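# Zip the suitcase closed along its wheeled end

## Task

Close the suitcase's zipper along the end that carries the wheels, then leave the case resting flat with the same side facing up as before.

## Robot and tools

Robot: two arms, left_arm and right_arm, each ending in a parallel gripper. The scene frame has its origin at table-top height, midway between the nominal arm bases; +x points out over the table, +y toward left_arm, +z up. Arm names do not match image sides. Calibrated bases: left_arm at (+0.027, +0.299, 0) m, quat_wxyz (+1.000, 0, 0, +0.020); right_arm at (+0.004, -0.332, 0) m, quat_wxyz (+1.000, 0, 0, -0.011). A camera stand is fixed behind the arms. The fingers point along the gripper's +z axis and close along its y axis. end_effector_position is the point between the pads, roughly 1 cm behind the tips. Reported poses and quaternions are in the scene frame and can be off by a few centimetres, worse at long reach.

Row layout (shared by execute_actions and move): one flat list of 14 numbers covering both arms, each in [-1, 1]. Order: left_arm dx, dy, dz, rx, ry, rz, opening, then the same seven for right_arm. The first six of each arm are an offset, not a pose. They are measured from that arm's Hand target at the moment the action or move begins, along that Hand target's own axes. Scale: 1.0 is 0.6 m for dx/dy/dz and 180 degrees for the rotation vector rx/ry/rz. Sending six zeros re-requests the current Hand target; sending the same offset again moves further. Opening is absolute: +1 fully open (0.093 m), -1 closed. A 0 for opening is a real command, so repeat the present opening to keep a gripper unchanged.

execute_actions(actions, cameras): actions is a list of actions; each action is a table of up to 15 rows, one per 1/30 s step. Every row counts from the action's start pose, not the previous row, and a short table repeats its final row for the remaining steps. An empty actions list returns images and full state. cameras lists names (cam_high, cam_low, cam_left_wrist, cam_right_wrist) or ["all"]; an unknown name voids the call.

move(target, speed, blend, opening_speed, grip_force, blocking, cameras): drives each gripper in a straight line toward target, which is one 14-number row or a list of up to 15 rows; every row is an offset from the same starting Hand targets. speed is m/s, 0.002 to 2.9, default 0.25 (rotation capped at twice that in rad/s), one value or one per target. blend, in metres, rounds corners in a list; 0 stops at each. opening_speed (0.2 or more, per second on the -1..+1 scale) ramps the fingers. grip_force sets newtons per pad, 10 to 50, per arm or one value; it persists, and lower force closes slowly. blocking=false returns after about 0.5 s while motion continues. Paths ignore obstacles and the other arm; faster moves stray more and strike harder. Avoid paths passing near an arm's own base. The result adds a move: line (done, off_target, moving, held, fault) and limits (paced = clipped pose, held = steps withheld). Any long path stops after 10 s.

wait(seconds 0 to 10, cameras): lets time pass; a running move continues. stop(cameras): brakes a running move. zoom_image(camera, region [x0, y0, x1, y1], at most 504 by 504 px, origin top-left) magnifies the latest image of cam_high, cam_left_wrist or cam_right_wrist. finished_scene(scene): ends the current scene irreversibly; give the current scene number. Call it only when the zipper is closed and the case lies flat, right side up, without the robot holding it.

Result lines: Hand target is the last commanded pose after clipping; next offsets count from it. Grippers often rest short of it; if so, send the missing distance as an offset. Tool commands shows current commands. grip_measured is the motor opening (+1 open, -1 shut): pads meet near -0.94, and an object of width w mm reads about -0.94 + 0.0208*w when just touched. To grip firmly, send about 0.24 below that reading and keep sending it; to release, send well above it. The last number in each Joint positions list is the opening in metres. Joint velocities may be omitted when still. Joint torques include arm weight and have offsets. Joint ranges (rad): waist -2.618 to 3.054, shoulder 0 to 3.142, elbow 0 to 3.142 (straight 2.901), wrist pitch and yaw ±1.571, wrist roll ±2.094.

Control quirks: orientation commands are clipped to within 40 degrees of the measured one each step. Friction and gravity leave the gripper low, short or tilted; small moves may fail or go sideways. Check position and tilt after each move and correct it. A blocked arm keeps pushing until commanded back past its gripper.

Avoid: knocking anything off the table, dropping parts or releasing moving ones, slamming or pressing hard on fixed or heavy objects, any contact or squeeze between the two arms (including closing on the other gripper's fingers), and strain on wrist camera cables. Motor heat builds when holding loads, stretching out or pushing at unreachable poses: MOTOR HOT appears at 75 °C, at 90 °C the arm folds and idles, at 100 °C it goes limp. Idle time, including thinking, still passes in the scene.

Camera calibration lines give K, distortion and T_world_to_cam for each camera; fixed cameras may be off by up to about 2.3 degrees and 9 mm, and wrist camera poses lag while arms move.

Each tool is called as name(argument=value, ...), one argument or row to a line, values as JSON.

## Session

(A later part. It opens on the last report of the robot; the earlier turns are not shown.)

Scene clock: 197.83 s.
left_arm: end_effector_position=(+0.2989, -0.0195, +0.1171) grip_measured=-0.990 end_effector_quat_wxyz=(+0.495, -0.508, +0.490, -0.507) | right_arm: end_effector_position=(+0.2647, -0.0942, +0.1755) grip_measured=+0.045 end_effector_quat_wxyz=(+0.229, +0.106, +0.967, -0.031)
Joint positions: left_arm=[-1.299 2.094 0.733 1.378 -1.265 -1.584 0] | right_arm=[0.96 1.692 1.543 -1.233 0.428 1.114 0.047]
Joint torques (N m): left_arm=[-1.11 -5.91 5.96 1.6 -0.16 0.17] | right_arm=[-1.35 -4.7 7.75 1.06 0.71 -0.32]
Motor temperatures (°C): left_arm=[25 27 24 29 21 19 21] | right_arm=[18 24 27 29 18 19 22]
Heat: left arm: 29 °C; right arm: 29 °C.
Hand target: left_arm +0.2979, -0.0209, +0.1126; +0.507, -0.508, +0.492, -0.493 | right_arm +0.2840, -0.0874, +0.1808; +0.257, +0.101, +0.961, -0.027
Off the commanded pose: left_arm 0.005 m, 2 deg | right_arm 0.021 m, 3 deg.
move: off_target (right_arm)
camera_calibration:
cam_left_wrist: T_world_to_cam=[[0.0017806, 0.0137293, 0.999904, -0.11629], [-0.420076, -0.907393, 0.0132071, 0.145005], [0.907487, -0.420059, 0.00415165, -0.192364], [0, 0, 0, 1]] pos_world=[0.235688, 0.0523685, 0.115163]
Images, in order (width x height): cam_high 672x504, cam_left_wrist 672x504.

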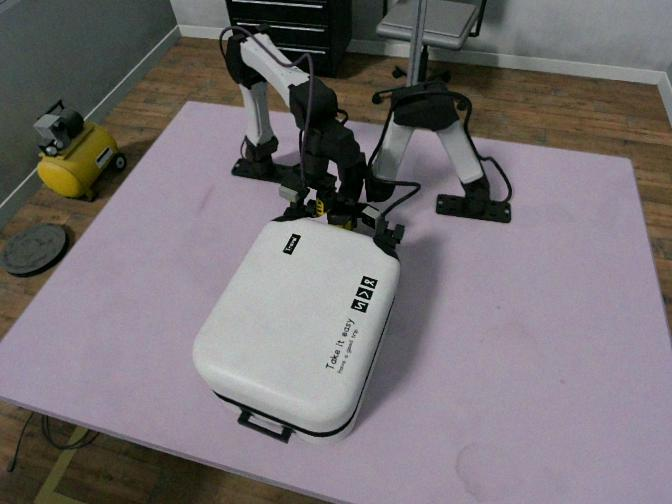

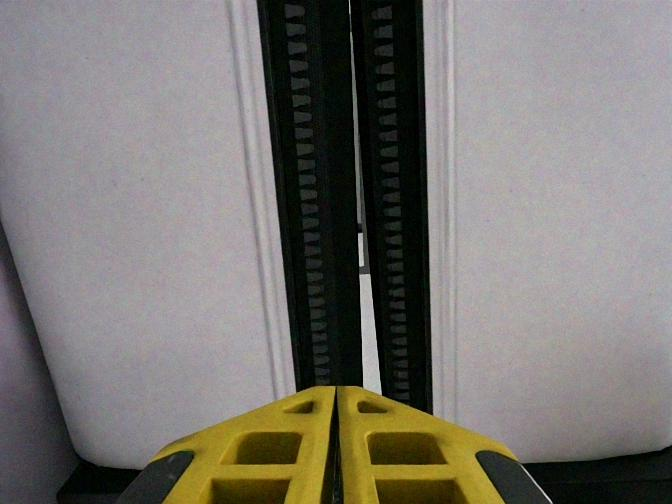

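move(
  target=[
    [-0.017,0,-0.125,0,0,0,-0.5,0,0,0,0,0,0,-0.3],
    [-0.2,-0.015,-0.125,0,0,0,-0.5,0,0,0,0,0,0,-0.3],
    [-0.296,-0.025,-0.08,0.138,0.138,0.486,-0.5,0,0,0,0,0,0,-0.3],
  ],
  speed=0.25,
  blend=0.02,
  cameras=["cam_left_wrist","cam_right_wrist","cam_high"],
)

Scene clock: 221.10 s.
left_arm: end_effector_position=(+0.2452, +0.1539, +0.1341) grip_measured=-0.502 end_effector_quat_wxyz=(+0.622, +0.187, +0.742, -0.166) | right_arm: end_effector_position=(+0.2647, -0.0942, +0.1755) grip_measured=+0.045 end_effector_quat_wxyz=(+0.229, +0.106, +0.967, -0.031)
Joint positions: left_arm=[-0.761 0.374 -0.002 0.202 -0.208 -0.05 0.021] | right_arm=[0.96 1.692 1.543 -1.233 0.428 1.114 0.047]
Joint torques (N m): left_arm=[0.25 1.05 6.63 2.46 0.13 0.1] | right_arm=[-1.32 -4.72 7.79 1.07 0.68 -0.34]
Heat: left arm: 29 °C; right arm: 30 °C.
Hand target: left_arm +0.2446, +0.1553, +0.1274; +0.683, +0.182, +0.683, -0.183 | right_arm +0.2840, -0.0874, +0.1808; +0.257, +0.101, +0.961, -0.027
Off the commanded pose: left_arm 0.007 m, 10 deg | right_arm 0.021 m, 3 deg.
joint sent to its limit (left arm) — joint 3 (elbow), lower limit, where the elbow is as bent as it goes. The joint targets are off in orientation, not in position.
move: off_target (left_arm, right_arm)
camera_calibration:
cam_left_wrist: T_world_to_cam=[[-0.481587, -0.876393, -0.00292952, 0.254395], [-0.501539, 0.278339, -0.819137, 0.228733], [0.718702, -0.393017, -0.57359, 0.0487042], [0, 0, 0, 1]] pos_world=[0.202228, 0.178427, 0.216045]
cam_right_wrist: T_world_to_cam=[[-0.206339, -0.977885, 0.0341287, -0.0452941], [-0.978472, 0.206069, -0.0112845, 0.316747], [0.00400208, -0.0357224, -0.999354, 0.253616], [0, 0, 0, 1]] pos_world=[0.299568, -0.100504, 0.258572]
Images, in order (width x height): cam_high 672x504, cam_left_wrist 672x504, cam_right_wrist 672x504.

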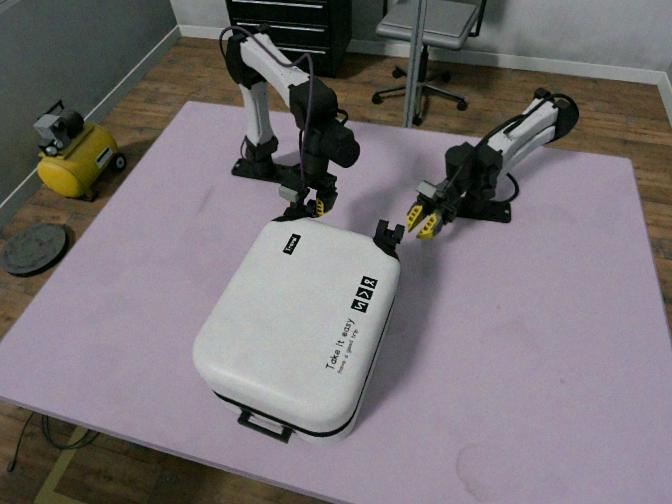

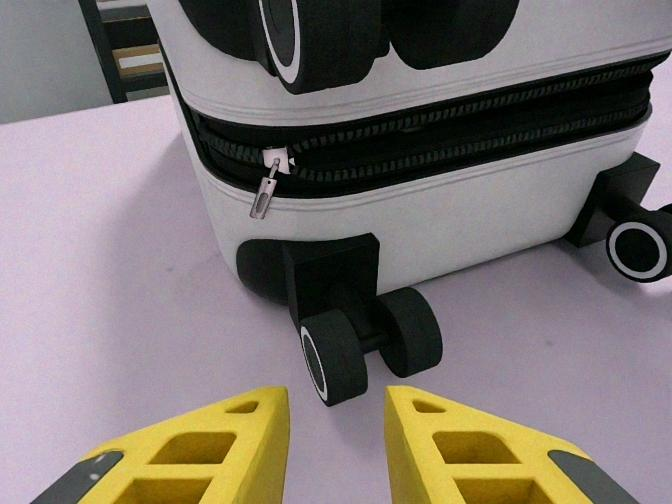

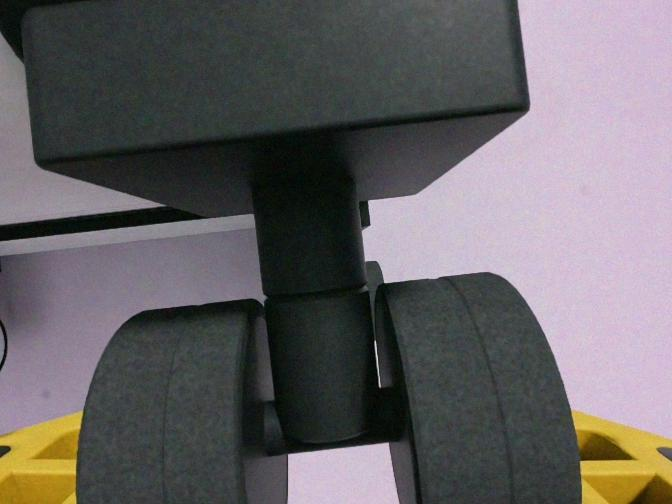

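move(
  target=[0.005,0.102,0.098,0.083,0,0,-0.5,0,0,0,0,0,0,-0.3],
  speed=0.2,
  cameras=["cam_left_wrist"],
)

Scene clock: 231.77 s.
left_arm: end_effector_position=(+0.3217, +0.1786, +0.1122) grip_measured=-0.502 end_effector_quat_wxyz=(+0.627, +0.263, +0.680, -0.273) | right_arm: end_effector_position=(+0.2647, -0.0942, +0.1755) grip_measured=+0.045 end_effector_quat_wxyz=(+0.229, +0.106, +0.967, -0.031)
Joint positions: left_arm=[-0.052 1.677 0.078 1.51 0.766 0.019 0.021] | right_arm=[0.96 1.692 1.543 -1.233 0.428 1.114 0.047]
Joint torques (N m): left_arm=[-0.03 -2.28 4.66 2.99 0.23 -0.04] | right_arm=[-1.37 -4.64 7.75 1.06 0.71 -0.34]
Heat: left arm: 30 °C; right arm: 31 °C.
Hand target: left_arm +0.3261, +0.1790, +0.1245; +0.654, +0.270, +0.653, -0.270 | right_arm +0.2840, -0.0874, +0.1808; +0.257, +0.101, +0.961, -0.027
Off the commanded pose: left_arm 0.013 m, 4 deg | right_arm 0.021 m, 3 deg.
joint sent to its limit (left arm) — joint 4 (wrist pitch), upper limit. The joint targets still meet the commanded pose.
move: off_target (left_arm, right_arm)
camera_calibration:
cam_left_wrist: T_world_to_cam=[[-0.696541, -0.717021, 0.0266753, 0.350261], [-0.362586, 0.319662, -0.875413, 0.196416], [0.619162, -0.619433, -0.48264, 0.0530794], [0, 0, 0, 1]] pos_world=[0.282324, 0.221237, 0.18822]
Images, in order (width x height): cam_left_wrist 672x504.

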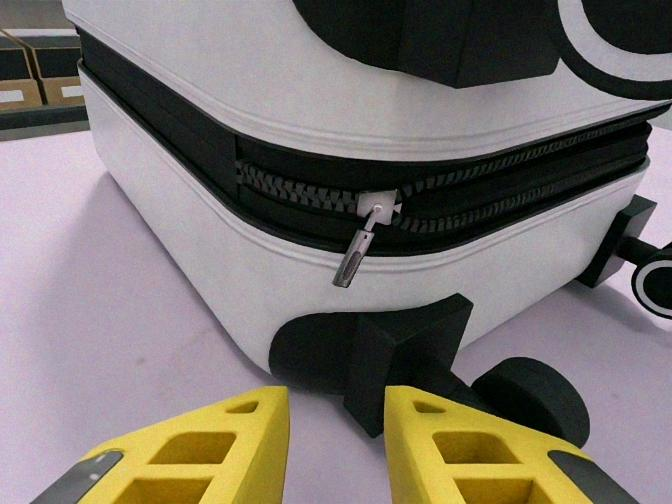

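move(
  target=[0.015,-0.012,0.075,0,0,0,-0.5,0,0,0,0,0,0,-0.3],
  speed=0.08,
  cameras=["cam_left_wrist"],
)

Scene clock: 240.77 s.
left_arm: end_effector_position=(+0.3462, +0.1433, +0.1040) grip_measured=-0.502 end_effector_quat_wxyz=(+0.621, +0.273, +0.681, -0.276) | right_arm: end_effector_position=(+0.2647, -0.0942, +0.1755) grip_measured=+0.045 end_effector_quat_wxyz=(+0.229, +0.106, +0.967, -0.031)
Joint positions: left_arm=[-0.212 1.799 0.194 1.511 0.627 0.018 0.021] | right_arm=[0.96 1.692 1.543 -1.233 0.428 1.114 0.047]
Joint torques (N m): left_arm=[-0.99 -3.08 4.79 3.05 -0.06 0] | right_arm=[-1.35 -4.66 7.76 1.07 0.71 -0.35]
Motor temperatures (°C): left_arm=[21 27 25 32 20 19 20] | right_arm=[19 22 32 29 18 19 22]
Heat: left arm: 32 °C; right arm: 32 °C.
Hand target: left_arm +0.3529, +0.1421, +0.1155; +0.654, +0.270, +0.653, -0.270 | right_arm +0.2840, -0.0874, +0.1808; +0.257, +0.101, +0.961, -0.027
Off the commanded pose: left_arm 0.013 m, 5 deg | right_arm 0.021 m, 3 deg.
joint sent to its limit (left arm) — joint 4 (wrist pitch), upper limit. The joint targets still meet the commanded pose.
move: off_target (left_arm, right_arm)
camera_calibration:
cam_left_wrist: T_world_to_cam=[[-0.711428, -0.702444, 0.0210607, 0.345882], [-0.359764, 0.338295, -0.869555, 0.205132], [0.603689, -0.626203, -0.493386, 0.0195564], [0, 0, 0, 1]] pos_world=[0.308063, 0.185814, 0.180738]
Images, in order (width x height): cam_left_wrist 672x504.

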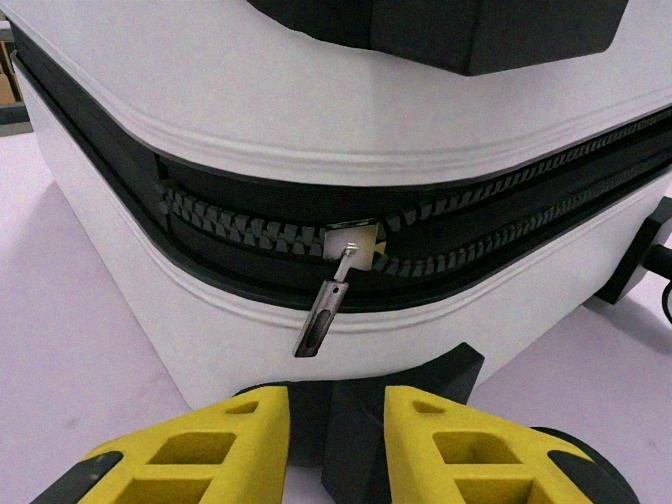

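move(
  target=[0,0.009,0.048,0,0,0,-0.5,0,0,0,0,0,0,-0.3],
  speed=0.06,
  cameras=["cam_left_wrist"],
)

Scene clock: 244.97 s.
left_arm: end_effector_position=(+0.3689, +0.1301, +0.1040) grip_measured=-0.502 end_effector_quat_wxyz=(+0.628, +0.270, +0.676, -0.276) | right_arm: end_effector_position=(+0.2695, -0.0941, +0.1749) grip_measured=+0.045 end_effector_quat_wxyz=(+0.235, +0.110, +0.965, -0.030)
Joint positions: left_arm=[-0.254 1.877 0.289 1.518 0.58 0.005 0.021] | right_arm=[0.953 1.697 1.543 -1.218 0.438 1.114 0.047]
Joint torques (N m): left_arm=[-1.84 -3.47 5.7 3 -0.14 -0.01] | right_arm=[-0.88 -5.16 7.84 0.97 0.59 -0.34]
Heat: left arm: 32 °C; right arm: 32 °C.
Hand target: left_arm +0.3771, +0.1255, +0.1155; +0.654, +0.270, +0.653, -0.270 | right_arm +0.2840, -0.0873, +0.1808; +0.257, +0.101, +0.961, -0.027
Off the commanded pose: left_arm 0.015 m, 4 deg | right_arm 0.017 m, 3 deg.
joint sent to its limit (left arm) — joint 4 (wrist pitch), upper limit. The joint targets still meet the commanded pose.
move: off_target (left_arm, right_arm)
camera_calibration:
cam_left_wrist: T_world_to_cam=[[-0.708231, -0.705757, 0.0177957, 0.352303], [-0.348913, 0.328, -0.877882, 0.216024], [0.613734, -0.627952, -0.478547, -0.00741342], [0, 0, 0, 1]] pos_world=[0.329435, 0.173129, 0.179827]
Images, in order (width x height): cam_left_wrist 672x504.

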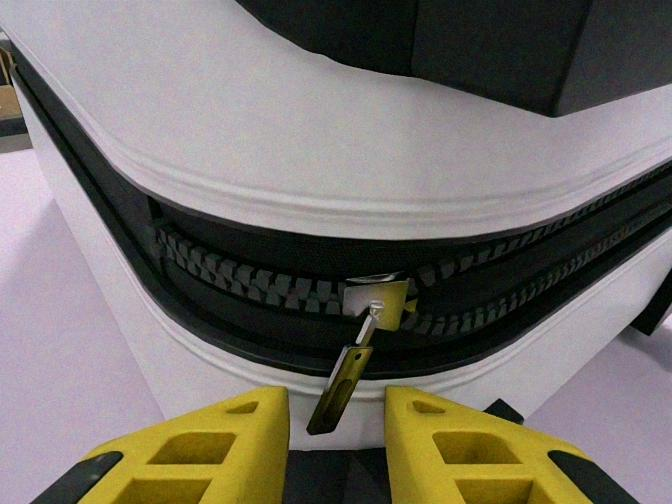

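move(
  target=[-0.003,0,0.012,0,0,0,-0.5,0,0,0,0,0,0,-0.3],
  speed=0.06,
)

move(
  target=[0,0,0,0,0,0,-1,0,0,0,0,0,0,-0.3],
  speed=0.06,
  opening_speed=0.4,
  cameras=["cam_left_wrist"],
)

Scene clock: 253.23 s.
left_arm: end_effector_position=(+0.3744, +0.1281, +0.1043) grip_measured=-0.502 end_effector_quat_wxyz=(+0.631, +0.265, +0.676, -0.273) | right_arm: end_effector_position=(+0.2727, -0.0939, +0.1749) grip_measured=+0.045 end_effector_quat_wxyz=(+0.240, +0.111, +0.964, -0.030)
Joint positions: left_arm=[-0.265 1.89 0.307 1.518 0.556 0 0.021] | right_arm=[0.949 1.7 1.543 -1.208 0.446 1.11 0.047]
Joint torques (N m): left_arm=[-2.14 -3.7 6.09 3.01 -0.05 0.01] | right_arm=[-0.39 -5.5 7.84 0.9 0.52 -0.32]
Heat: left arm: 35 °C; right arm: 32 °C.
Hand target: left_arm +0.3821, +0.1204, +0.1173; +0.654, +0.270, +0.653, -0.270 | right_arm +0.2841, -0.0874, +0.1808; +0.257, +0.102, +0.961, -0.027
Off the commanded pose: left_arm 0.017 m, 4 deg | right_arm 0.014 m, 2 deg.
joint sent to its limit (left arm) — joint 4 (wrist pitch), upper limit. The joint targets still meet the commanded pose.
move: off_target (left_arm, right_arm)

Scene clock: 254.70 s.
left_arm: end_effector_position=(+0.3724, +0.1239, +0.1045) grip_measured=-0.987 end_effector_quat_wxyz=(+0.629, +0.269, +0.674, -0.277) | right_arm: end_effector_position=(+0.2745, -0.0934, +0.1748) grip_measured=+0.045 end_effector_quat_wxyz=(+0.242, +0.112, +0.963, -0.030)
Joint positions: left_arm=[-0.278 1.89 0.307 1.519 0.555 -0.001 0] | right_arm=[0.948 1.703 1.543 -1.202 0.45 1.11 0.047]
Joint torques (N m): left_arm=[-1.1 -3.71 6.23 2.99 -0.12 -0.03] | right_arm=[-0.36 -5.68 7.79 0.86 0.5 -0.31]
Heat: left arm: 35 °C; right arm: 32 °C.
Hand target: left_arm +0.3822, +0.1204, +0.1173; +0.654, +0.270, +0.653, -0.270 | right_arm +0.2840, -0.0873, +0.1807; +0.257, +0.101, +0.961, -0.027
Off the commanded pose: left_arm 0.016 m, 4 deg | right_arm 0.013 m, 2 deg.
joint sent to its limit (left arm) — joint 4 (wrist pitch), upper limit. The joint targets still meet the commanded pose.
move: off_target (left_arm, right_arm)
camera_calibration:
cam_left_wrist: T_world_to_cam=[[-0.70734, -0.706629, 0.0185936, 0.350037], [-0.347016, 0.324208, -0.880039, 0.219667], [0.615833, -0.628939, -0.474537, -0.0142999], [0, 0, 0, 1]] pos_world=[0.332629, 0.167135, 0.180021]
Images, in order (width x height): cam_left_wrist 672x504.

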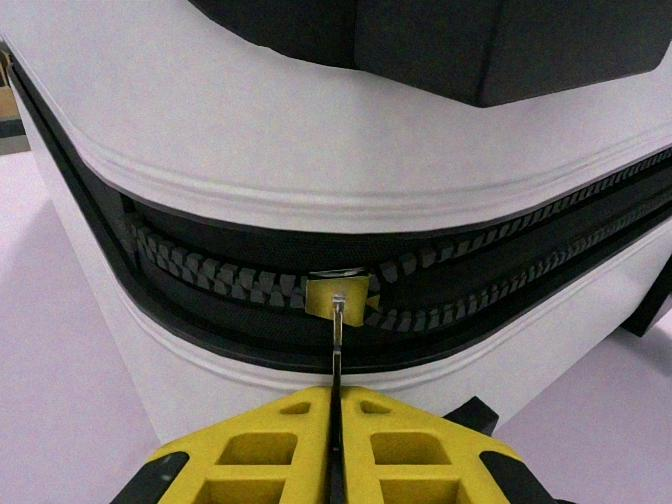

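move(
  target=[
    [-0.008,-0.015,-0.008,0,0,-0.25,-1,0,0,0,0,0,0,-0.3],
    [-0.012,-0.03,-0.012,0,0,-0.5,-1,0,0,0,0,0,0,-0.3],
  ],
  speed=0.16,
  blend=0.01,
  cameras=["cam_left_wrist"],
)

Scene clock: 265.40 s.
left_arm: end_effector_position=(+0.3613, +0.1051, +0.1283) grip_measured=-0.988 end_effector_quat_wxyz=(+0.261, -0.242, +0.660, -0.662) | right_arm: end_effector_position=(+0.2764, -0.0927, +0.1743) grip_measured=+0.044 end_effector_quat_wxyz=(+0.245, +0.114, +0.962, -0.029)
Joint positions: left_arm=[-0.338 1.839 0.301 1.552 0.544 -1.554 0] | right_arm=[0.946 1.706 1.543 -1.194 0.453 1.111 0.047]
Joint torques (N m): left_arm=[-0.28 -5.27 2.1 2.48 -0.46 -0.12] | right_arm=[-0.13 -6.04 7.76 0.78 0.45 -0.33]
Heat: left arm: 35 °C; right arm: 33 °C.
Hand target: left_arm +0.3644, +0.1128, +0.1246; +0.271, -0.271, +0.653, -0.654 | right_arm +0.2840, -0.0874, +0.1808; +0.257, +0.101, +0.961, -0.027
Off the commanded pose: left_arm 0.009 m, 4 deg | right_arm 0.011 m, 2 deg.
move: off_target (left_arm, right_arm)
camera_calibration:
cam_left_wrist: T_world_to_cam=[[-0.0332809, -0.0224358, 0.999194, -0.112815], [-0.957816, -0.284819, -0.038298, 0.419499], [0.285449, -0.958319, -0.0120103, 0.0866627], [0, 0, 0, 1]] pos_world=[0.373311, 0.200001, 0.129831]
Images, in order (width x height): cam_left_wrist 672x504.

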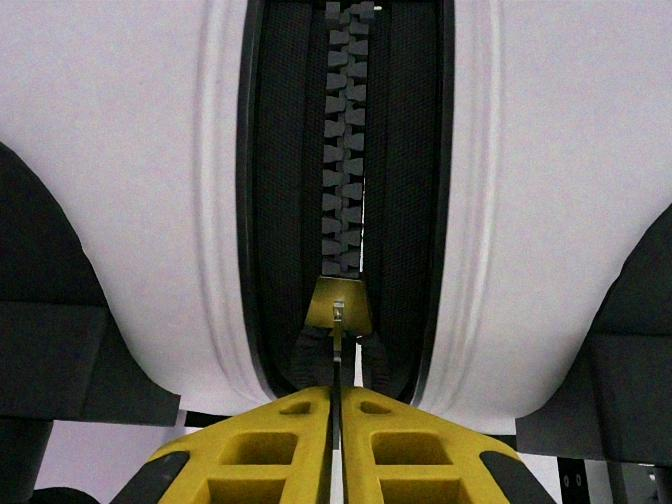

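move(
  target=[
    [0.073,0.003,0.0165,0,-0.055,0,-1,0,0,0,0,0,0,-0.3],
    [0.13,0.005,0.047,0,-0.11,0,-1,0,0,0,0,0,0,-0.3],
  ],
  speed=0.05,
  blend=0.005,
  cameras=["cam_left_wrist"],
)

Scene clock: 273.63 s.
left_arm: end_effector_position=(+0.3513, +0.0885, +0.1278) grip_measured=-0.988 end_effector_quat_wxyz=(+0.440, -0.439, +0.549, -0.559) | right_arm: end_effector_position=(+0.2735, -0.0968, +0.1754) grip_measured=+0.044 end_effector_quat_wxyz=(+0.240, +0.109, +0.964, -0.039)
Joint positions: left_arm=[-0.861 1.847 0.313 1.549 -0.591 -1.57 0] | right_arm=[0.946 1.706 1.551 -1.224 0.454 1.106 0.047]
Joint torques (N m): left_arm=[-6.86 -3.37 3.96 2.28 1.18 0.02] | right_arm=[-0.14 -6 7.16 1.01 0.44 -0.28]
Heat: left arm: 34 °C; right arm: 33 °C.
Hand target: left_arm +0.3293, +0.0377, +0.1216; +0.379, -0.379, +0.596, -0.597 | right_arm +0.2840, -0.0874, +0.1808; +0.257, +0.101, +0.961, -0.027
Off the commanded pose: left_arm 0.056 m, 12 deg | right_arm 0.015 m, 3 deg.
move: off_target (left_arm, right_arm)
camera_calibration:
cam_left_wrist: T_world_to_cam=[[-0.00650318, -0.00724371, 0.999953, -0.123732], [-0.620608, -0.784061, -0.00971589, 0.32732], [0.784094, -0.620642, 0.000603388, -0.133169], [0, 0, 0, 1]] pos_world=[0.30675, 0.173092, 0.126987]
Images, in order (width x height): cam_left_wrist 672x504.

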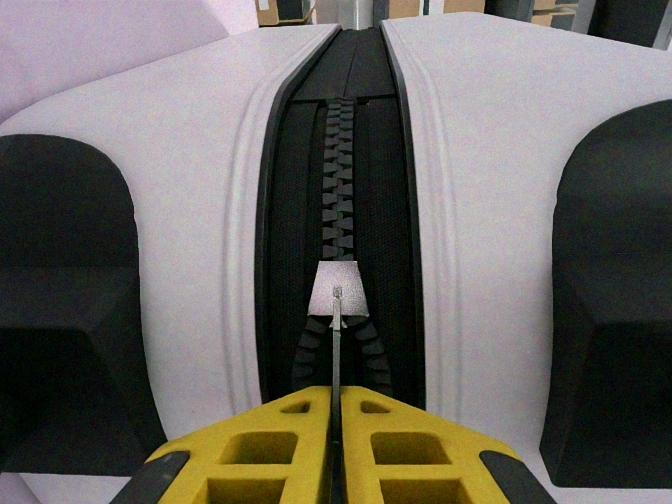

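move(
  target=[0.045,0.003,0.005,0,0,0,-1,0.003,0.016,0,0,0,0,-0.3],
  speed=0.04,
  cameras=["cam_left_wrist"],
)

Scene clock: 279.93 s.
left_arm: end_effector_position=(+0.3445, +0.0816, +0.1260) grip_measured=-0.988 end_effector_quat_wxyz=(+0.458, -0.459, +0.533, -0.543) | right_arm: end_effector_position=(+0.2688, -0.0991, +0.1786) grip_measured=+0.044 end_effector_quat_wxyz=(+0.230, +0.105, +0.966, -0.044)
Joint positions: left_arm=[-0.941 1.873 0.345 1.543 -0.741 -1.571 0] | right_arm=[0.948 1.706 1.57 -1.263 0.443 1.103 0.047]
Joint torques (N m): left_arm=[-8.43 -3.28 4.9 2.07 1.64 0.03] | right_arm=[1.28 -3.32 8.18 1.24 0.55 -0.06]
Heat: left arm: 34 °C; right arm: 32 °C.
Hand target: left_arm +0.3206, +0.0119, +0.1198; +0.379, -0.379, +0.596, -0.597 | right_arm +0.2845, -0.0777, +0.1799; +0.257, +0.102, +0.961, -0.027
Off the commanded pose: left_arm 0.074 m, 16 deg | right_arm 0.027 m, 4 deg.
move: off_target (left_arm, right_arm)
camera_calibration:
cam_left_wrist: T_world_to_cam=[[-0.00430197, -0.00543797, 0.999976, -0.123031], [-0.564047, -0.825714, -0.00691689, 0.301259], [0.825731, -0.564063, 0.000484927, -0.150949], [0, 0, 0, 1]] pos_world=[0.294038, 0.16294, 0.125185]
Images, in order (width x height): cam_left_wrist 672x504.

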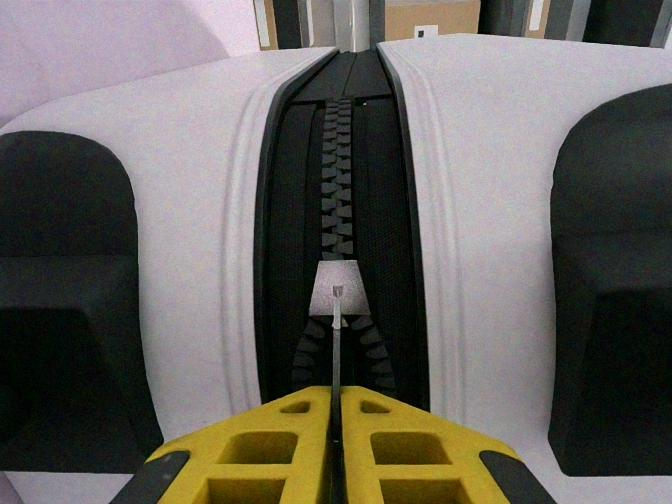

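move(
  target=[0.03,0.002,-0.005,0,-0.03,0,-1,0.012,0.02,0,0,0,0,-0.3],
  speed=0.04,
  cameras=["cam_left_wrist","cam_high"],
)

Scene clock: 293.57 s.
left_arm: end_effector_position=(+0.3332, +0.0816, +0.1228) grip_measured=-0.988 end_effector_quat_wxyz=(+0.495, -0.496, +0.503, -0.507) | right_arm: end_effector_position=(+0.2560, -0.0959, +0.1799) grip_measured=+0.044 end_effector_quat_wxyz=(+0.219, +0.110, +0.968, -0.054)
Joint positions: left_arm=[-1.04 1.903 0.39 1.518 -0.98 -1.571 0] | right_arm=[0.982 1.722 1.601 -1.328 0.439 1.159 0.047]
Joint torques (N m): left_arm=[-10 -3.79 5.82 1.91 1.86 0.03] | right_arm=[1.11 -1.98 7.88 1.56 0.69 -0.23]
Heat: left arm: 33 °C; right arm: 33 °C.
Hand target: left_arm +0.3102, -0.0031, +0.1187; +0.407, -0.407, +0.578, -0.579 | right_arm +0.2809, -0.0646, +0.1763; +0.257, +0.102, +0.961, -0.027
Off the commanded pose: left_arm 0.088 m, 19 deg | right_arm 0.040 m, 6 deg.
move: off_target (left_arm, right_arm)
camera_calibration:
cam_left_wrist: T_world_to_cam=[[0.0037798, -0.0113227, 0.999929, -0.122063], [-0.443083, -0.896441, -0.00847596, 0.26045], [0.896473, -0.443019, -0.00840525, -0.173969], [0, 0, 0, 1]] pos_world=[0.271821, 0.155024, 0.122799]
Images, in order (width x height): cam_high 672x504, cam_left_wrist 672x504.

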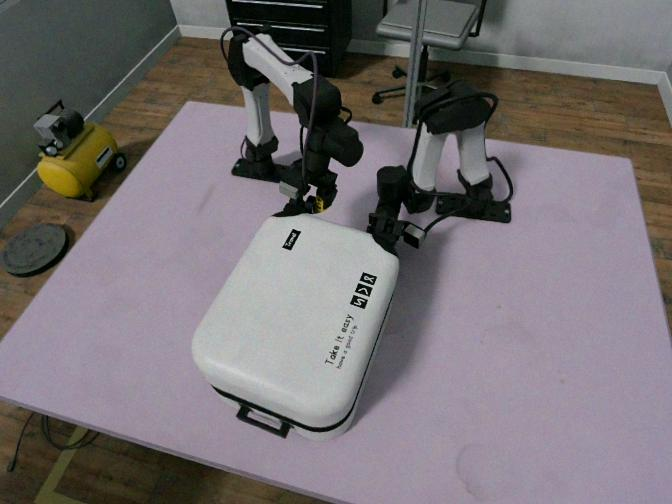

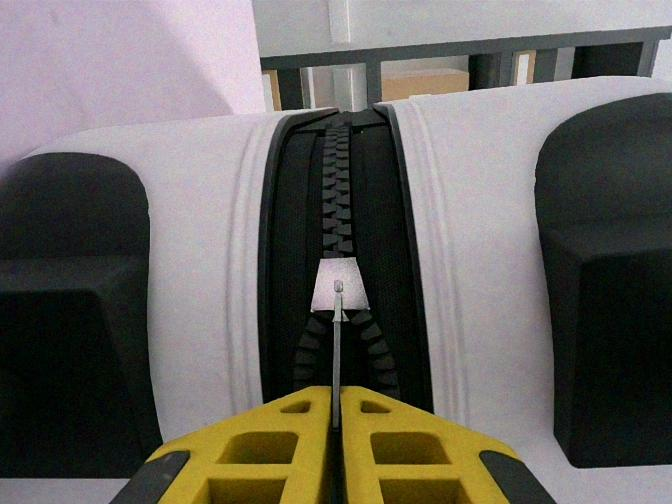

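move(
  target=[-0.087,0,-0.033,0,0.1,0,-1,0,0,0,0,0,0,-0.3],
  speed=0.08,
  cameras=["cam_left_wrist"],
)

Scene clock: 308.57 s.
left_arm: end_effector_position=(+0.3098, +0.0495, +0.1037) grip_measured=-0.990 end_effector_quat_wxyz=(+0.301, -0.322, +0.660, -0.608) | right_arm: end_effector_position=(+0.2685, -0.0748, +0.1724) grip_measured=+0.044 end_effector_quat_wxyz=(+0.235, +0.129, +0.963, -0.030)
Joint positions: left_arm=[-0.815 1.815 0.211 1.524 -0.117 -1.575 0] | right_arm=[0.992 1.767 1.616 -1.247 0.449 1.196 0.047]
Joint torques (N m): left_arm=[0.08 -6.42 2.37 3.03 0.05 0.07] | right_arm=[0.06 -5.67 7.42 0.99 0.61 -0.61]
Motor temperatures (°C): left_arm=[27 27 24 33 23 19 20] | right_arm=[19 22 32 29 18 19 23]
Heat: left arm: 33 °C; right arm: 32 °C.
Hand target: left_arm +0.3091, +0.0526, +0.1186; +0.312, -0.311, +0.634, -0.635 | right_arm +0.2810, -0.0647, +0.1764; +0.257, +0.101, +0.961, -0.027
Off the commanded pose: left_arm 0.015 m, 5 deg | right_arm 0.017 m, 4 deg.
joint sent to its limit (left arm) — joint 4 (wrist pitch), upper limit. The joint targets still meet the commanded pose.
move: off_target (left_arm, right_arm)
camera_calibration:
cam_left_wrist: T_world_to_cam=[[0.0552211, -0.0686873, 0.996109, -0.115841], [-0.889974, -0.455659, 0.017917, 0.335144], [0.452655, -0.8875, -0.0862919, 0.000156191], [0, 0, 0, 1]] pos_world=[0.304596, 0.144893, 0.109399]
Images, in order (width x height): cam_left_wrist 672x504.

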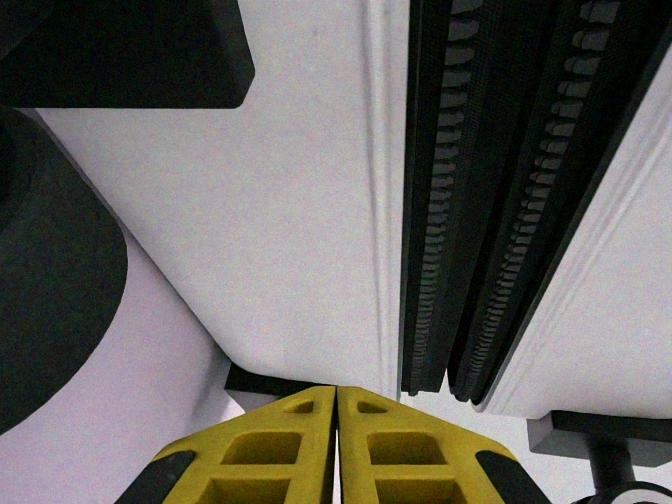

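move(
  target=[
    [0.01,-0.01,-0.169,0,0,0,-0.6,0,0,0,0,0,0,-0.3],
    [-0.152,-0.01,-0.136,0,0,0.5,-0.5,0,0,0,0,0,0,-0.3],
  ],
  speed=0.25,
  blend=0.02,
  cameras=["cam_left_wrist","cam_right_wrist"],
)

Scene clock: 323.17 s.
left_arm: end_effector_position=(+0.3031, +0.1731, +0.1264) grip_measured=-0.502 end_effector_quat_wxyz=(+0.640, +0.241, +0.690, -0.238) | right_arm: end_effector_position=(+0.2685, -0.0748, +0.1724) grip_measured=+0.044 end_effector_quat_wxyz=(+0.235, +0.129, +0.963, -0.030)
Joint positions: left_arm=[-0.166 1.363 -0.005 1.286 0.564 0.023 0.021] | right_arm=[0.992 1.767 1.616 -1.247 0.449 1.196 0.047]
Joint torques (N m): left_arm=[0.39 -0.94 3.77 2.63 0.18 0.16] | right_arm=[0.02 -5.63 7.46 0.97 0.6 -0.63]
Heat: left arm: 35 °C; right arm: 33 °C.
Hand target: left_arm +0.3003, +0.1748, +0.1244; +0.669, +0.228, +0.669, -0.229 | right_arm +0.2810, -0.0647, +0.1764; +0.257, +0.101, +0.961, -0.027
Off the commanded pose: left_arm 0.004 m, 5 deg | right_arm 0.017 m, 4 deg.
joint sent to its limit (left arm) — joint 3 (elbow), lower limit, where the elbow is as bent as it goes. The joint targets are off in orientation, not in position.
move: off_target (left_arm, right_arm); target 2's new opening was sent with left_arm's hand 0.003 m and 5 deg from that target
camera_calibration:
cam_left_wrist: T_world_to_cam=[[-0.632024, -0.774938, 0.00418, 0.326239], [-0.379713, 0.304975, -0.873389, 0.211297], [0.675547, -0.55359, -0.487006, 0.0401865], [0, 0, 0, 1]] pos_world=[0.259275, 0.210621, 0.202752]
cam_right_wrist: T_world_to_cam=[[-0.249966, -0.968035, 0.02061, -0.0107009], [-0.968079, 0.249458, -0.0243623, 0.319015], [0.0184422, -0.0260418, -0.999491, 0.2481], [0, 0, 0, 1]] pos_world=[0.301582, -0.0834789, 0.255966]
Images, in order (width x height): cam_left_wrist 672x504, cam_right_wrist 672x504.

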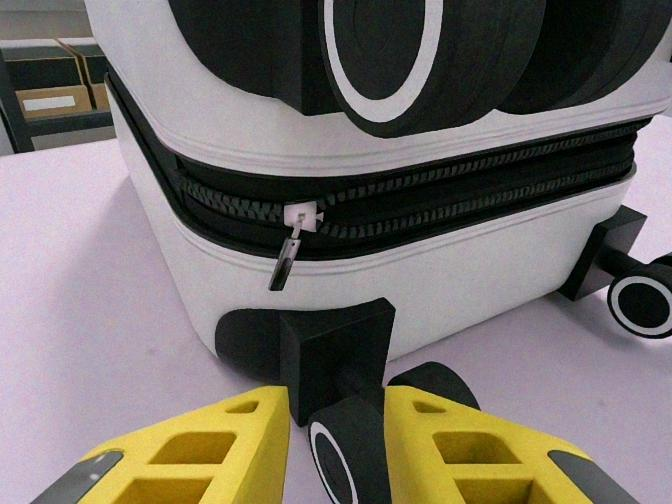

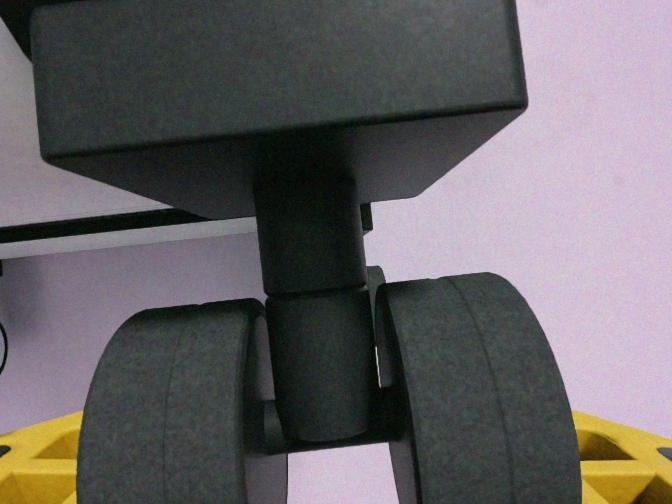

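move(
  target=[0.012,0.04,0.083,0,0,0,-0.5,0,0,0,0,0,0,-0.3],
  speed=0.1,
  cameras=["cam_left_wrist"],
)

Scene clock: 338.60 s.
left_arm: end_effector_position=(+0.3480, +0.1641, +0.1049) grip_measured=-0.502 end_effector_quat_wxyz=(+0.635, +0.233, +0.698, -0.234) | right_arm: end_effector_position=(+0.2685, -0.0748, +0.1724) grip_measured=+0.044 end_effector_quat_wxyz=(+0.235, +0.129, +0.963, -0.030)
Joint positions: left_arm=[-0.196 1.751 0.144 1.511 0.518 0.018 0.021] | right_arm=[0.992 1.767 1.616 -1.247 0.449 1.196 0.047]
Joint torques (N m): left_arm=[-1.28 -2.71 4.78 3.11 -0.11 0.01] | right_arm=[0.05 -5.61 7.45 0.96 0.61 -0.62]
Heat: left arm: 35 °C; right arm: 34 °C.
Hand target: left_arm +0.3544, +0.1633, +0.1173; +0.670, +0.228, +0.669, -0.229 | right_arm +0.2810, -0.0647, +0.1764; +0.257, +0.101, +0.961, -0.027
Off the commanded pose: left_arm 0.014 m, 5 deg | right_arm 0.017 m, 4 deg.
joint sent to its limit (left arm) — joint 4 (wrist pitch), upper limit. The joint targets still meet the commanded pose.
move: off_target (left_arm, right_arm)
camera_calibration:
cam_left_wrist: T_world_to_cam=[[-0.618556, -0.785613, 0.0141259, 0.343838], [-0.400632, 0.299873, -0.865777, 0.219667], [0.67593, -0.541191, -0.50023, -0.00634157], [0, 0, 0, 1]] pos_world=[0.304976, 0.20082, 0.182154]
Images, in order (width x height): cam_left_wrist 672x504.

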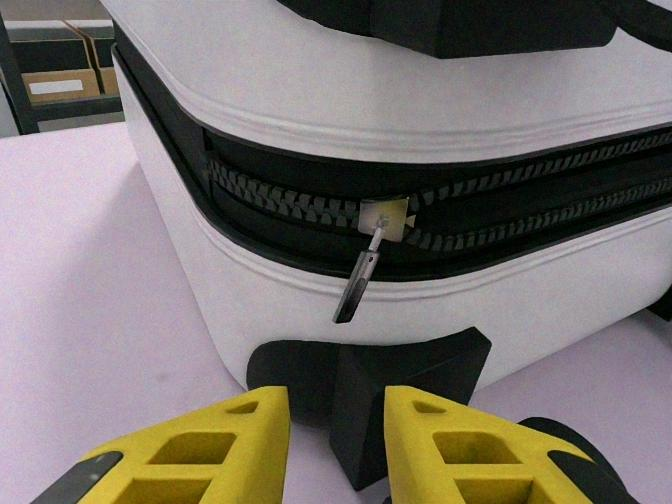

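move(
  target=[0.0,-0.01,0.056,0,0,0,-0.5,0,0,0,0,0,0,-0.3],
  speed=0.08,
  cameras=["cam_left_wrist"],
)

Scene clock: 348.73 s.
left_arm: end_effector_position=(+0.3694, +0.1454, +0.1056) grip_measured=-0.502 end_effector_quat_wxyz=(+0.643, +0.224, +0.694, -0.233) | right_arm: end_effector_position=(+0.2727, -0.0756, +0.1729) grip_measured=+0.044 end_effector_quat_wxyz=(+0.243, +0.128, +0.961, -0.033)
Joint positions: left_arm=[-0.276 1.833 0.234 1.528 0.424 -0.007 0.021] | right_arm=[0.987 1.771 1.616 -1.238 0.465 1.188 0.047]
Joint torques (N m): left_arm=[-2.26 -3.36 6.22 2.96 -0.12 0.05] | right_arm=[0.46 -5.91 7.39 0.92 0.47 -0.54]
Heat: left arm: 36 °C; right arm: 34 °C.
Hand target: left_arm +0.3774, +0.1380, +0.1174; +0.670, +0.228, +0.669, -0.229 | right_arm +0.2810, -0.0646, +0.1763; +0.257, +0.101, +0.961, -0.027
Off the commanded pose: left_arm 0.016 m, 4 deg | right_arm 0.014 m, 3 deg.
joint sent to its limit (left arm) — joint 4 (wrist pitch), upper limit. The joint targets still meet the commanded pose.
move: off_target (left_arm, right_arm)
camera_calibration:
cam_left_wrist: T_world_to_cam=[[-0.606738, -0.794655, 0.0198093, 0.338751], [-0.395163, 0.279906, -0.874928, 0.236319], [0.689721, -0.53868, -0.483848, -0.0378682], [0, 0, 0, 1]] pos_world=[0.325036, 0.182644, 0.18173]
Images, in order (width x height): cam_left_wrist 672x504.

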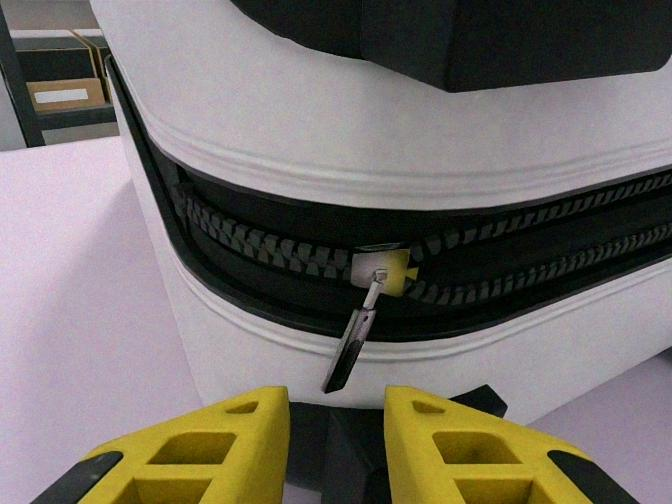

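move(
  target=[-0.006,-0.005,0.038,0,0,0,-0.5,0,0,0,0,0,0,-0.3],
  speed=0.06,
  cameras=["cam_left_wrist"],
)

move(
  target=[0,0,0,0,0,0,-1,0,0,0,0,0,0,-0.3],
  speed=0.06,
  opening_speed=0.4,
  cameras=["cam_left_wrist"],
)

Scene clock: 354.77 s.
left_arm: end_effector_position=(+0.3861, +0.1380, +0.1071) grip_measured=-0.502 end_effector_quat_wxyz=(+0.650, +0.208, +0.695, -0.227) | right_arm: end_effector_position=(+0.2821, -0.0814, +0.1739) grip_measured=+0.044 end_effector_quat_wxyz=(+0.256, +0.139, +0.956, -0.039)
Joint positions: left_arm=[-0.312 1.875 0.297 1.522 0.355 -0.026 0.021] | right_arm=[0.969 1.775 1.616 -1.228 0.494 1.19 0.047]
Joint torques (N m): left_arm=[-3.52 -4.14 7.51 2.72 0.01 0.23] | right_arm=[2.1 -6.54 7.17 0.85 0.18 -0.58]
Heat: left arm: 36 °C; right arm: 34 °C.
Hand target: left_arm +0.3936, +0.1217, +0.1210; +0.670, +0.228, +0.669, -0.229 | right_arm +0.2810, -0.0646, +0.1763; +0.257, +0.102, +0.961, -0.027
Off the commanded pose: left_arm 0.023 m, 4 deg | right_arm 0.017 m, 5 deg.
move: off_target (left_arm, right_arm)
camera_calibration:
cam_left_wrist: T_world_to_cam=[[-0.579714, -0.814308, 0.0288714, 0.334194], [-0.399905, 0.253467, -0.880812, 0.252367], [0.709935, -0.522165, -0.472584, -0.0639735], [0, 0, 0, 1]] pos_world=[0.340077, 0.174765, 0.182407]
Images, in order (width x height): cam_left_wrist 672x504.

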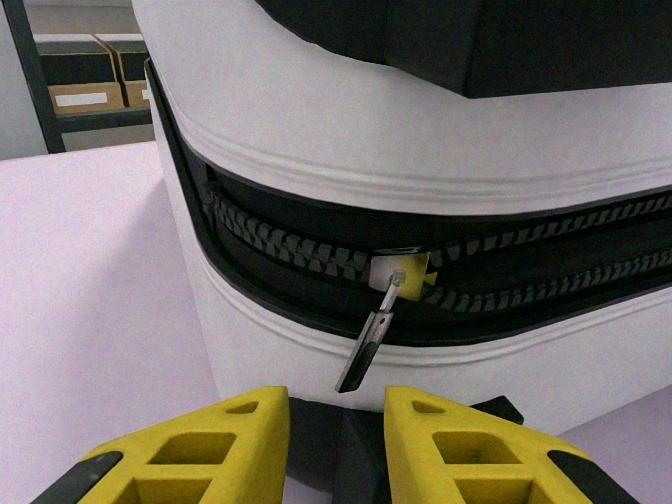

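Scene clock: 356.23 s.
left_arm: end_effector_position=(+0.3862, +0.1381, +0.1070) grip_measured=-0.990 end_effector_quat_wxyz=(+0.650, +0.208, +0.695, -0.227) | right_arm: end_effector_position=(+0.2821, -0.0814, +0.1739) grip_measured=+0.044 end_effector_quat_wxyz=(+0.256, +0.139, +0.956, -0.039)
Joint positions: left_arm=[-0.312 1.875 0.297 1.522 0.354 -0.026 0] | right_arm=[0.969 1.775 1.616 -1.228 0.494 1.19 0.047]
Joint torques (N m): left_arm=[-3.37 -4.04 7.56 2.74 0.05 0.24] | right_arm=[2.1 -6.56 7.2 0.85 0.19 -0.58]
Motor temperatures (°C): left_arm=[22 26 25 36 20 19 20] | right_arm=[18 23 34 27 18 19 23]
Heat: left arm: 36 °C; right arm: 34 °C.
Hand target: left_arm +0.3936, +0.1218, +0.1210; +0.670, +0.228, +0.669, -0.229 | right_arm +0.2810, -0.0646, +0.1763; +0.257, +0.102, +0.961, -0.027
Off the commanded pose: left_arm 0.023 m, 4 deg | right_arm 0.017 m, 5 deg.
move: off_target (left_arm, right_arm)
camera_calibration:
cam_left_wrist: T_world_to_cam=[[-0.57937, -0.814552, 0.0288929, 0.334196], [-0.400028, 0.253287, -0.880808, 0.252414], [0.710146, -0.521872, -0.472591, -0.0640429], [0, 0, 0, 1]] pos_world=[0.340076, 0.174865, 0.182407]
Images, in order (width x height): cam_left_wrist 672x504.

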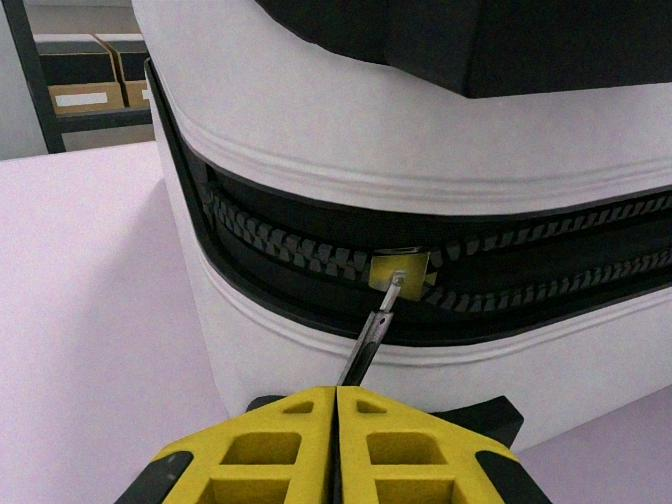

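move(
  target=[
    [0,0,-0.02,0,0,0,-0.5,0,0,0,0,0,0,-0.3],
    [-0.022,-0.012,-0.01,0,0,0,-0.5,0,0,0,0,0,0,-0.3],
  ],
  speed=0.08,
  cameras=["cam_left_wrist"],
)

Scene clock: 363.67 s.
left_arm: end_effector_position=(+0.3866, +0.1382, +0.1083) grip_measured=-0.502 end_effector_quat_wxyz=(+0.643, +0.199, +0.705, -0.221) | right_arm: end_effector_position=(+0.2825, -0.0818, +0.1741) grip_measured=+0.044 end_effector_quat_wxyz=(+0.257, +0.140, +0.955, -0.040)
Joint positions: left_arm=[-0.325 1.826 0.297 1.45 0.32 -0.031 0.021] | right_arm=[0.969 1.775 1.616 -1.228 0.497 1.19 0.047]
Joint torques (N m): left_arm=[-3.62 -8.17 5.6 2.77 0.21 0.29] | right_arm=[2.15 -6.61 7.23 0.84 0.15 -0.58]
Heat: left arm: 37 °C; right arm: 34 °C.
Hand target: left_arm +0.3844, +0.1196, +0.1342; +0.670, +0.228, +0.669, -0.229 | right_arm +0.2809, -0.0646, +0.1764; +0.257, +0.101, +0.961, -0.027
Off the commanded pose: left_arm 0.032 m, 6 deg | right_arm 0.017 m, 5 deg.
move: off_target (left_arm, right_arm)
camera_calibration:
cam_left_wrist: T_world_to_cam=[[-0.561016, -0.826847, 0.0398171, 0.32794], [-0.426954, 0.24781, -0.869655, 0.263589], [0.709205, -0.50489, -0.492051, -0.0635323], [0, 0, 0, 1]] pos_world=[0.341578, 0.173759, 0.184913]
Images, in order (width x height): cam_left_wrist 672x504.

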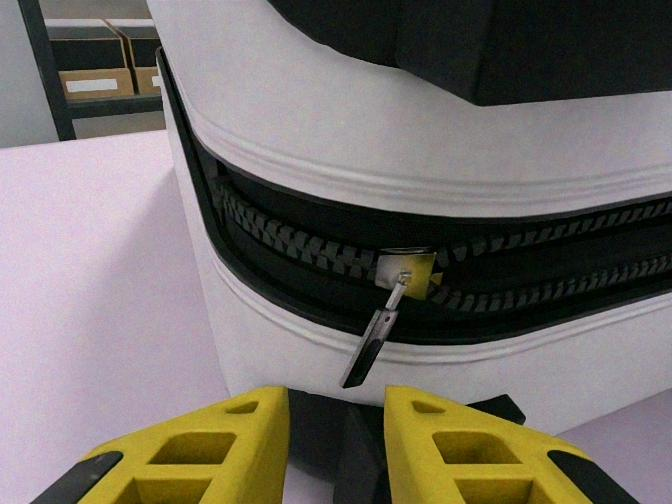

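move(
  target=[
    [0.033,0.059,-0.141,0,0,0,-0.5,0,0,0,0,0,0,-0.3],
    [0.028,0.08,-0.1,0.15,0,0,-0.5,0,0,0,0,0,0,-0.3],
  ],
  speed=0.15,
  cameras=["cam_left_wrist","cam_high"],
)

Scene clock: 379.37 s.
left_arm: end_effector_position=(+0.3640, +0.1926, +0.1173) grip_measured=-0.502 end_effector_quat_wxyz=(+0.596, +0.372, +0.603, -0.377) | right_arm: end_effector_position=(+0.2824, -0.0817, +0.1741) grip_measured=+0.043 end_effector_quat_wxyz=(+0.257, +0.140, +0.955, -0.040)
Joint positions: left_arm=[0.13 1.945 0.441 1.49 1.287 0.001 0.021] | right_arm=[0.969 1.775 1.616 -1.228 0.496 1.191 0.047]
Joint torques (N m): left_arm=[0.08 -4.36 5 2.01 0.22 0] | right_arm=[2.11 -6.57 7.24 0.85 0.16 -0.6]
Heat: left arm: 38 °C; right arm: 34 °C.
Hand target: left_arm +0.3664, +0.1944, +0.1173; +0.598, +0.378, +0.597, -0.379 | right_arm +0.2809, -0.0646, +0.1763; +0.257, +0.101, +0.961, -0.027
Off the commanded pose: left_arm 0.003 m, 1 deg | right_arm 0.017 m, 5 deg.
move: off_target (right_arm)
camera_calibration:
cam_left_wrist: T_world_to_cam=[[-0.895832, -0.444373, -0.00422426, 0.413266], [-0.187244, 0.386061, -0.90327, 0.138339], [0.403019, -0.808387, -0.429052, 0.14683], [0, 0, 0, 1]] pos_world=[0.336945, 0.248932, 0.1897]
Images, in order (width x height): cam_high 672x504, cam_left_wrist 672x504.

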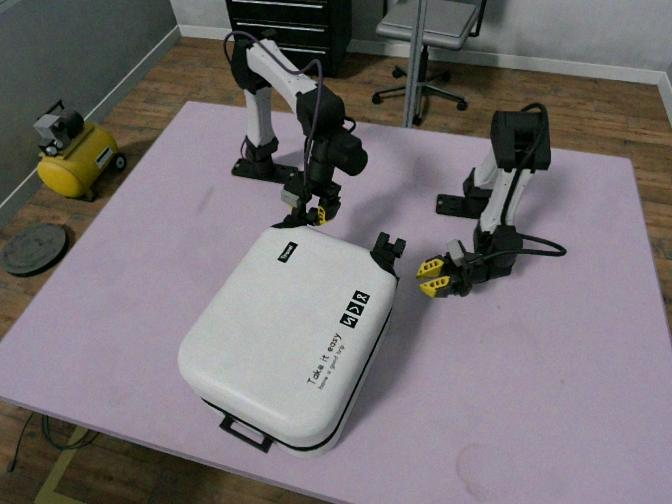

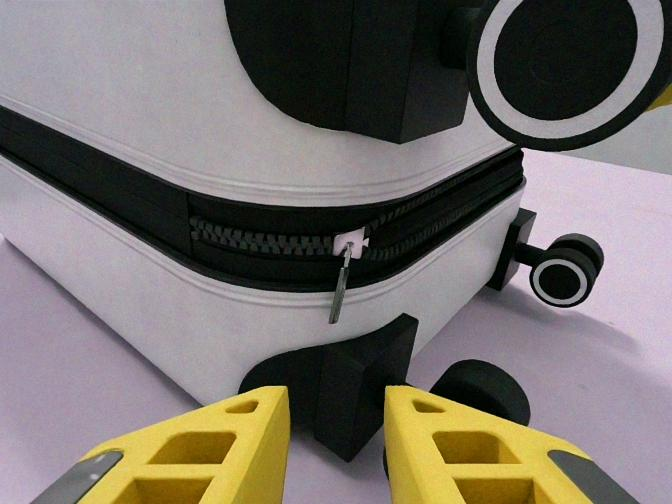

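move(
  target=[0.012,0.0,0.065,0,0,0,-0.5,0,0,0,0,0,0,-0.3],
  speed=0.08,
  cameras=["cam_left_wrist"],
)

Scene clock: 387.07 s.
left_arm: end_effector_position=(+0.3770, +0.1599, +0.1091) grip_measured=-0.502 end_effector_quat_wxyz=(+0.589, +0.376, +0.602, -0.386) | right_arm: end_effector_position=(+0.2824, -0.0817, +0.1741) grip_measured=+0.043 end_effector_quat_wxyz=(+0.257, +0.140, +0.955, -0.040)
Joint positions: left_arm=[0.01 2.005 0.493 1.49 1.188 -0.001 0.021] | right_arm=[0.969 1.775 1.616 -1.228 0.496 1.191 0.047]
Joint torques (N m): left_arm=[-0.76 -4.79 4.96 2.23 -0.05 -0.01] | right_arm=[2.18 -6.53 7.16 0.84 0.15 -0.59]
Heat: left arm: 37 °C; right arm: 34 °C.
Hand target: left_arm +0.3830, +0.1590, +0.1102; +0.598, +0.378, +0.597, -0.379 | right_arm +0.2809, -0.0646, +0.1763; +0.257, +0.101, +0.961, -0.027
Off the commanded pose: left_arm 0.006 m, 1 deg | right_arm 0.017 m, 5 deg.
move: off_target (right_arm)
camera_calibration:
cam_left_wrist: T_world_to_cam=[[-0.904786, -0.425837, 0.00504077, 0.409754], [-0.188472, 0.389781, -0.901415, 0.14581], [0.381891, -0.816538, -0.432927, 0.121322], [0, 0, 0, 1]] pos_world=[0.351889, 0.216719, 0.181893]
Images, in order (width x height): cam_left_wrist 672x504.

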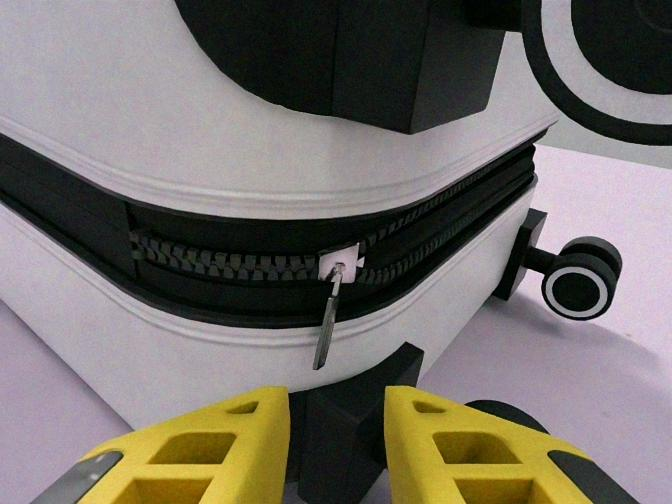

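move(
  target=[-0.002,0.008,0.045,0,0,0,-0.5,0,0,0,0,0,0,-0.3],
  speed=0.06,
  cameras=["cam_left_wrist"],
)

Scene clock: 391.10 s.
left_arm: end_effector_position=(+0.3928, +0.1380, +0.1134) grip_measured=-0.502 end_effector_quat_wxyz=(+0.596, +0.381, +0.596, -0.381) | right_arm: end_effector_position=(+0.2824, -0.0817, +0.1741) grip_measured=+0.043 end_effector_quat_wxyz=(+0.257, +0.140, +0.955, -0.040)
Joint positions: left_arm=[-0.067 2.026 0.558 1.469 1.112 -0.002 0.021] | right_arm=[0.969 1.775 1.616 -1.228 0.496 1.191 0.047]
Joint torques (N m): left_arm=[-0.79 -5.19 5.48 2 -0.07 -0.04] | right_arm=[2.14 -6.53 7.3 0.84 0.16 -0.58]
Heat: left arm: 36 °C; right arm: 34 °C.
Hand target: left_arm +0.3988, +0.1367, +0.1114; +0.598, +0.378, +0.597, -0.379 | right_arm +0.2809, -0.0646, +0.1763; +0.257, +0.101, +0.961, -0.027
Off the commanded pose: left_arm 0.007 m, 1 deg | right_arm 0.017 m, 5 deg.
move: off_target (right_arm)
camera_calibration:
cam_left_wrist: T_world_to_cam=[[-0.904827, -0.425517, -0.0149229, 0.416888], [-0.168643, 0.390347, -0.90509, 0.15368], [0.390956, -0.816434, -0.424958, 0.0948185], [0, 0, 0, 1]] pos_world=[0.366059, 0.194818, 0.185609]
Images, in order (width x height): cam_left_wrist 672x504.

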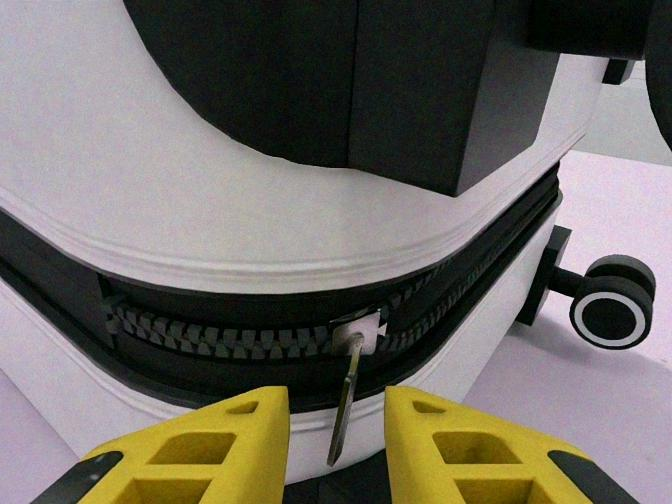

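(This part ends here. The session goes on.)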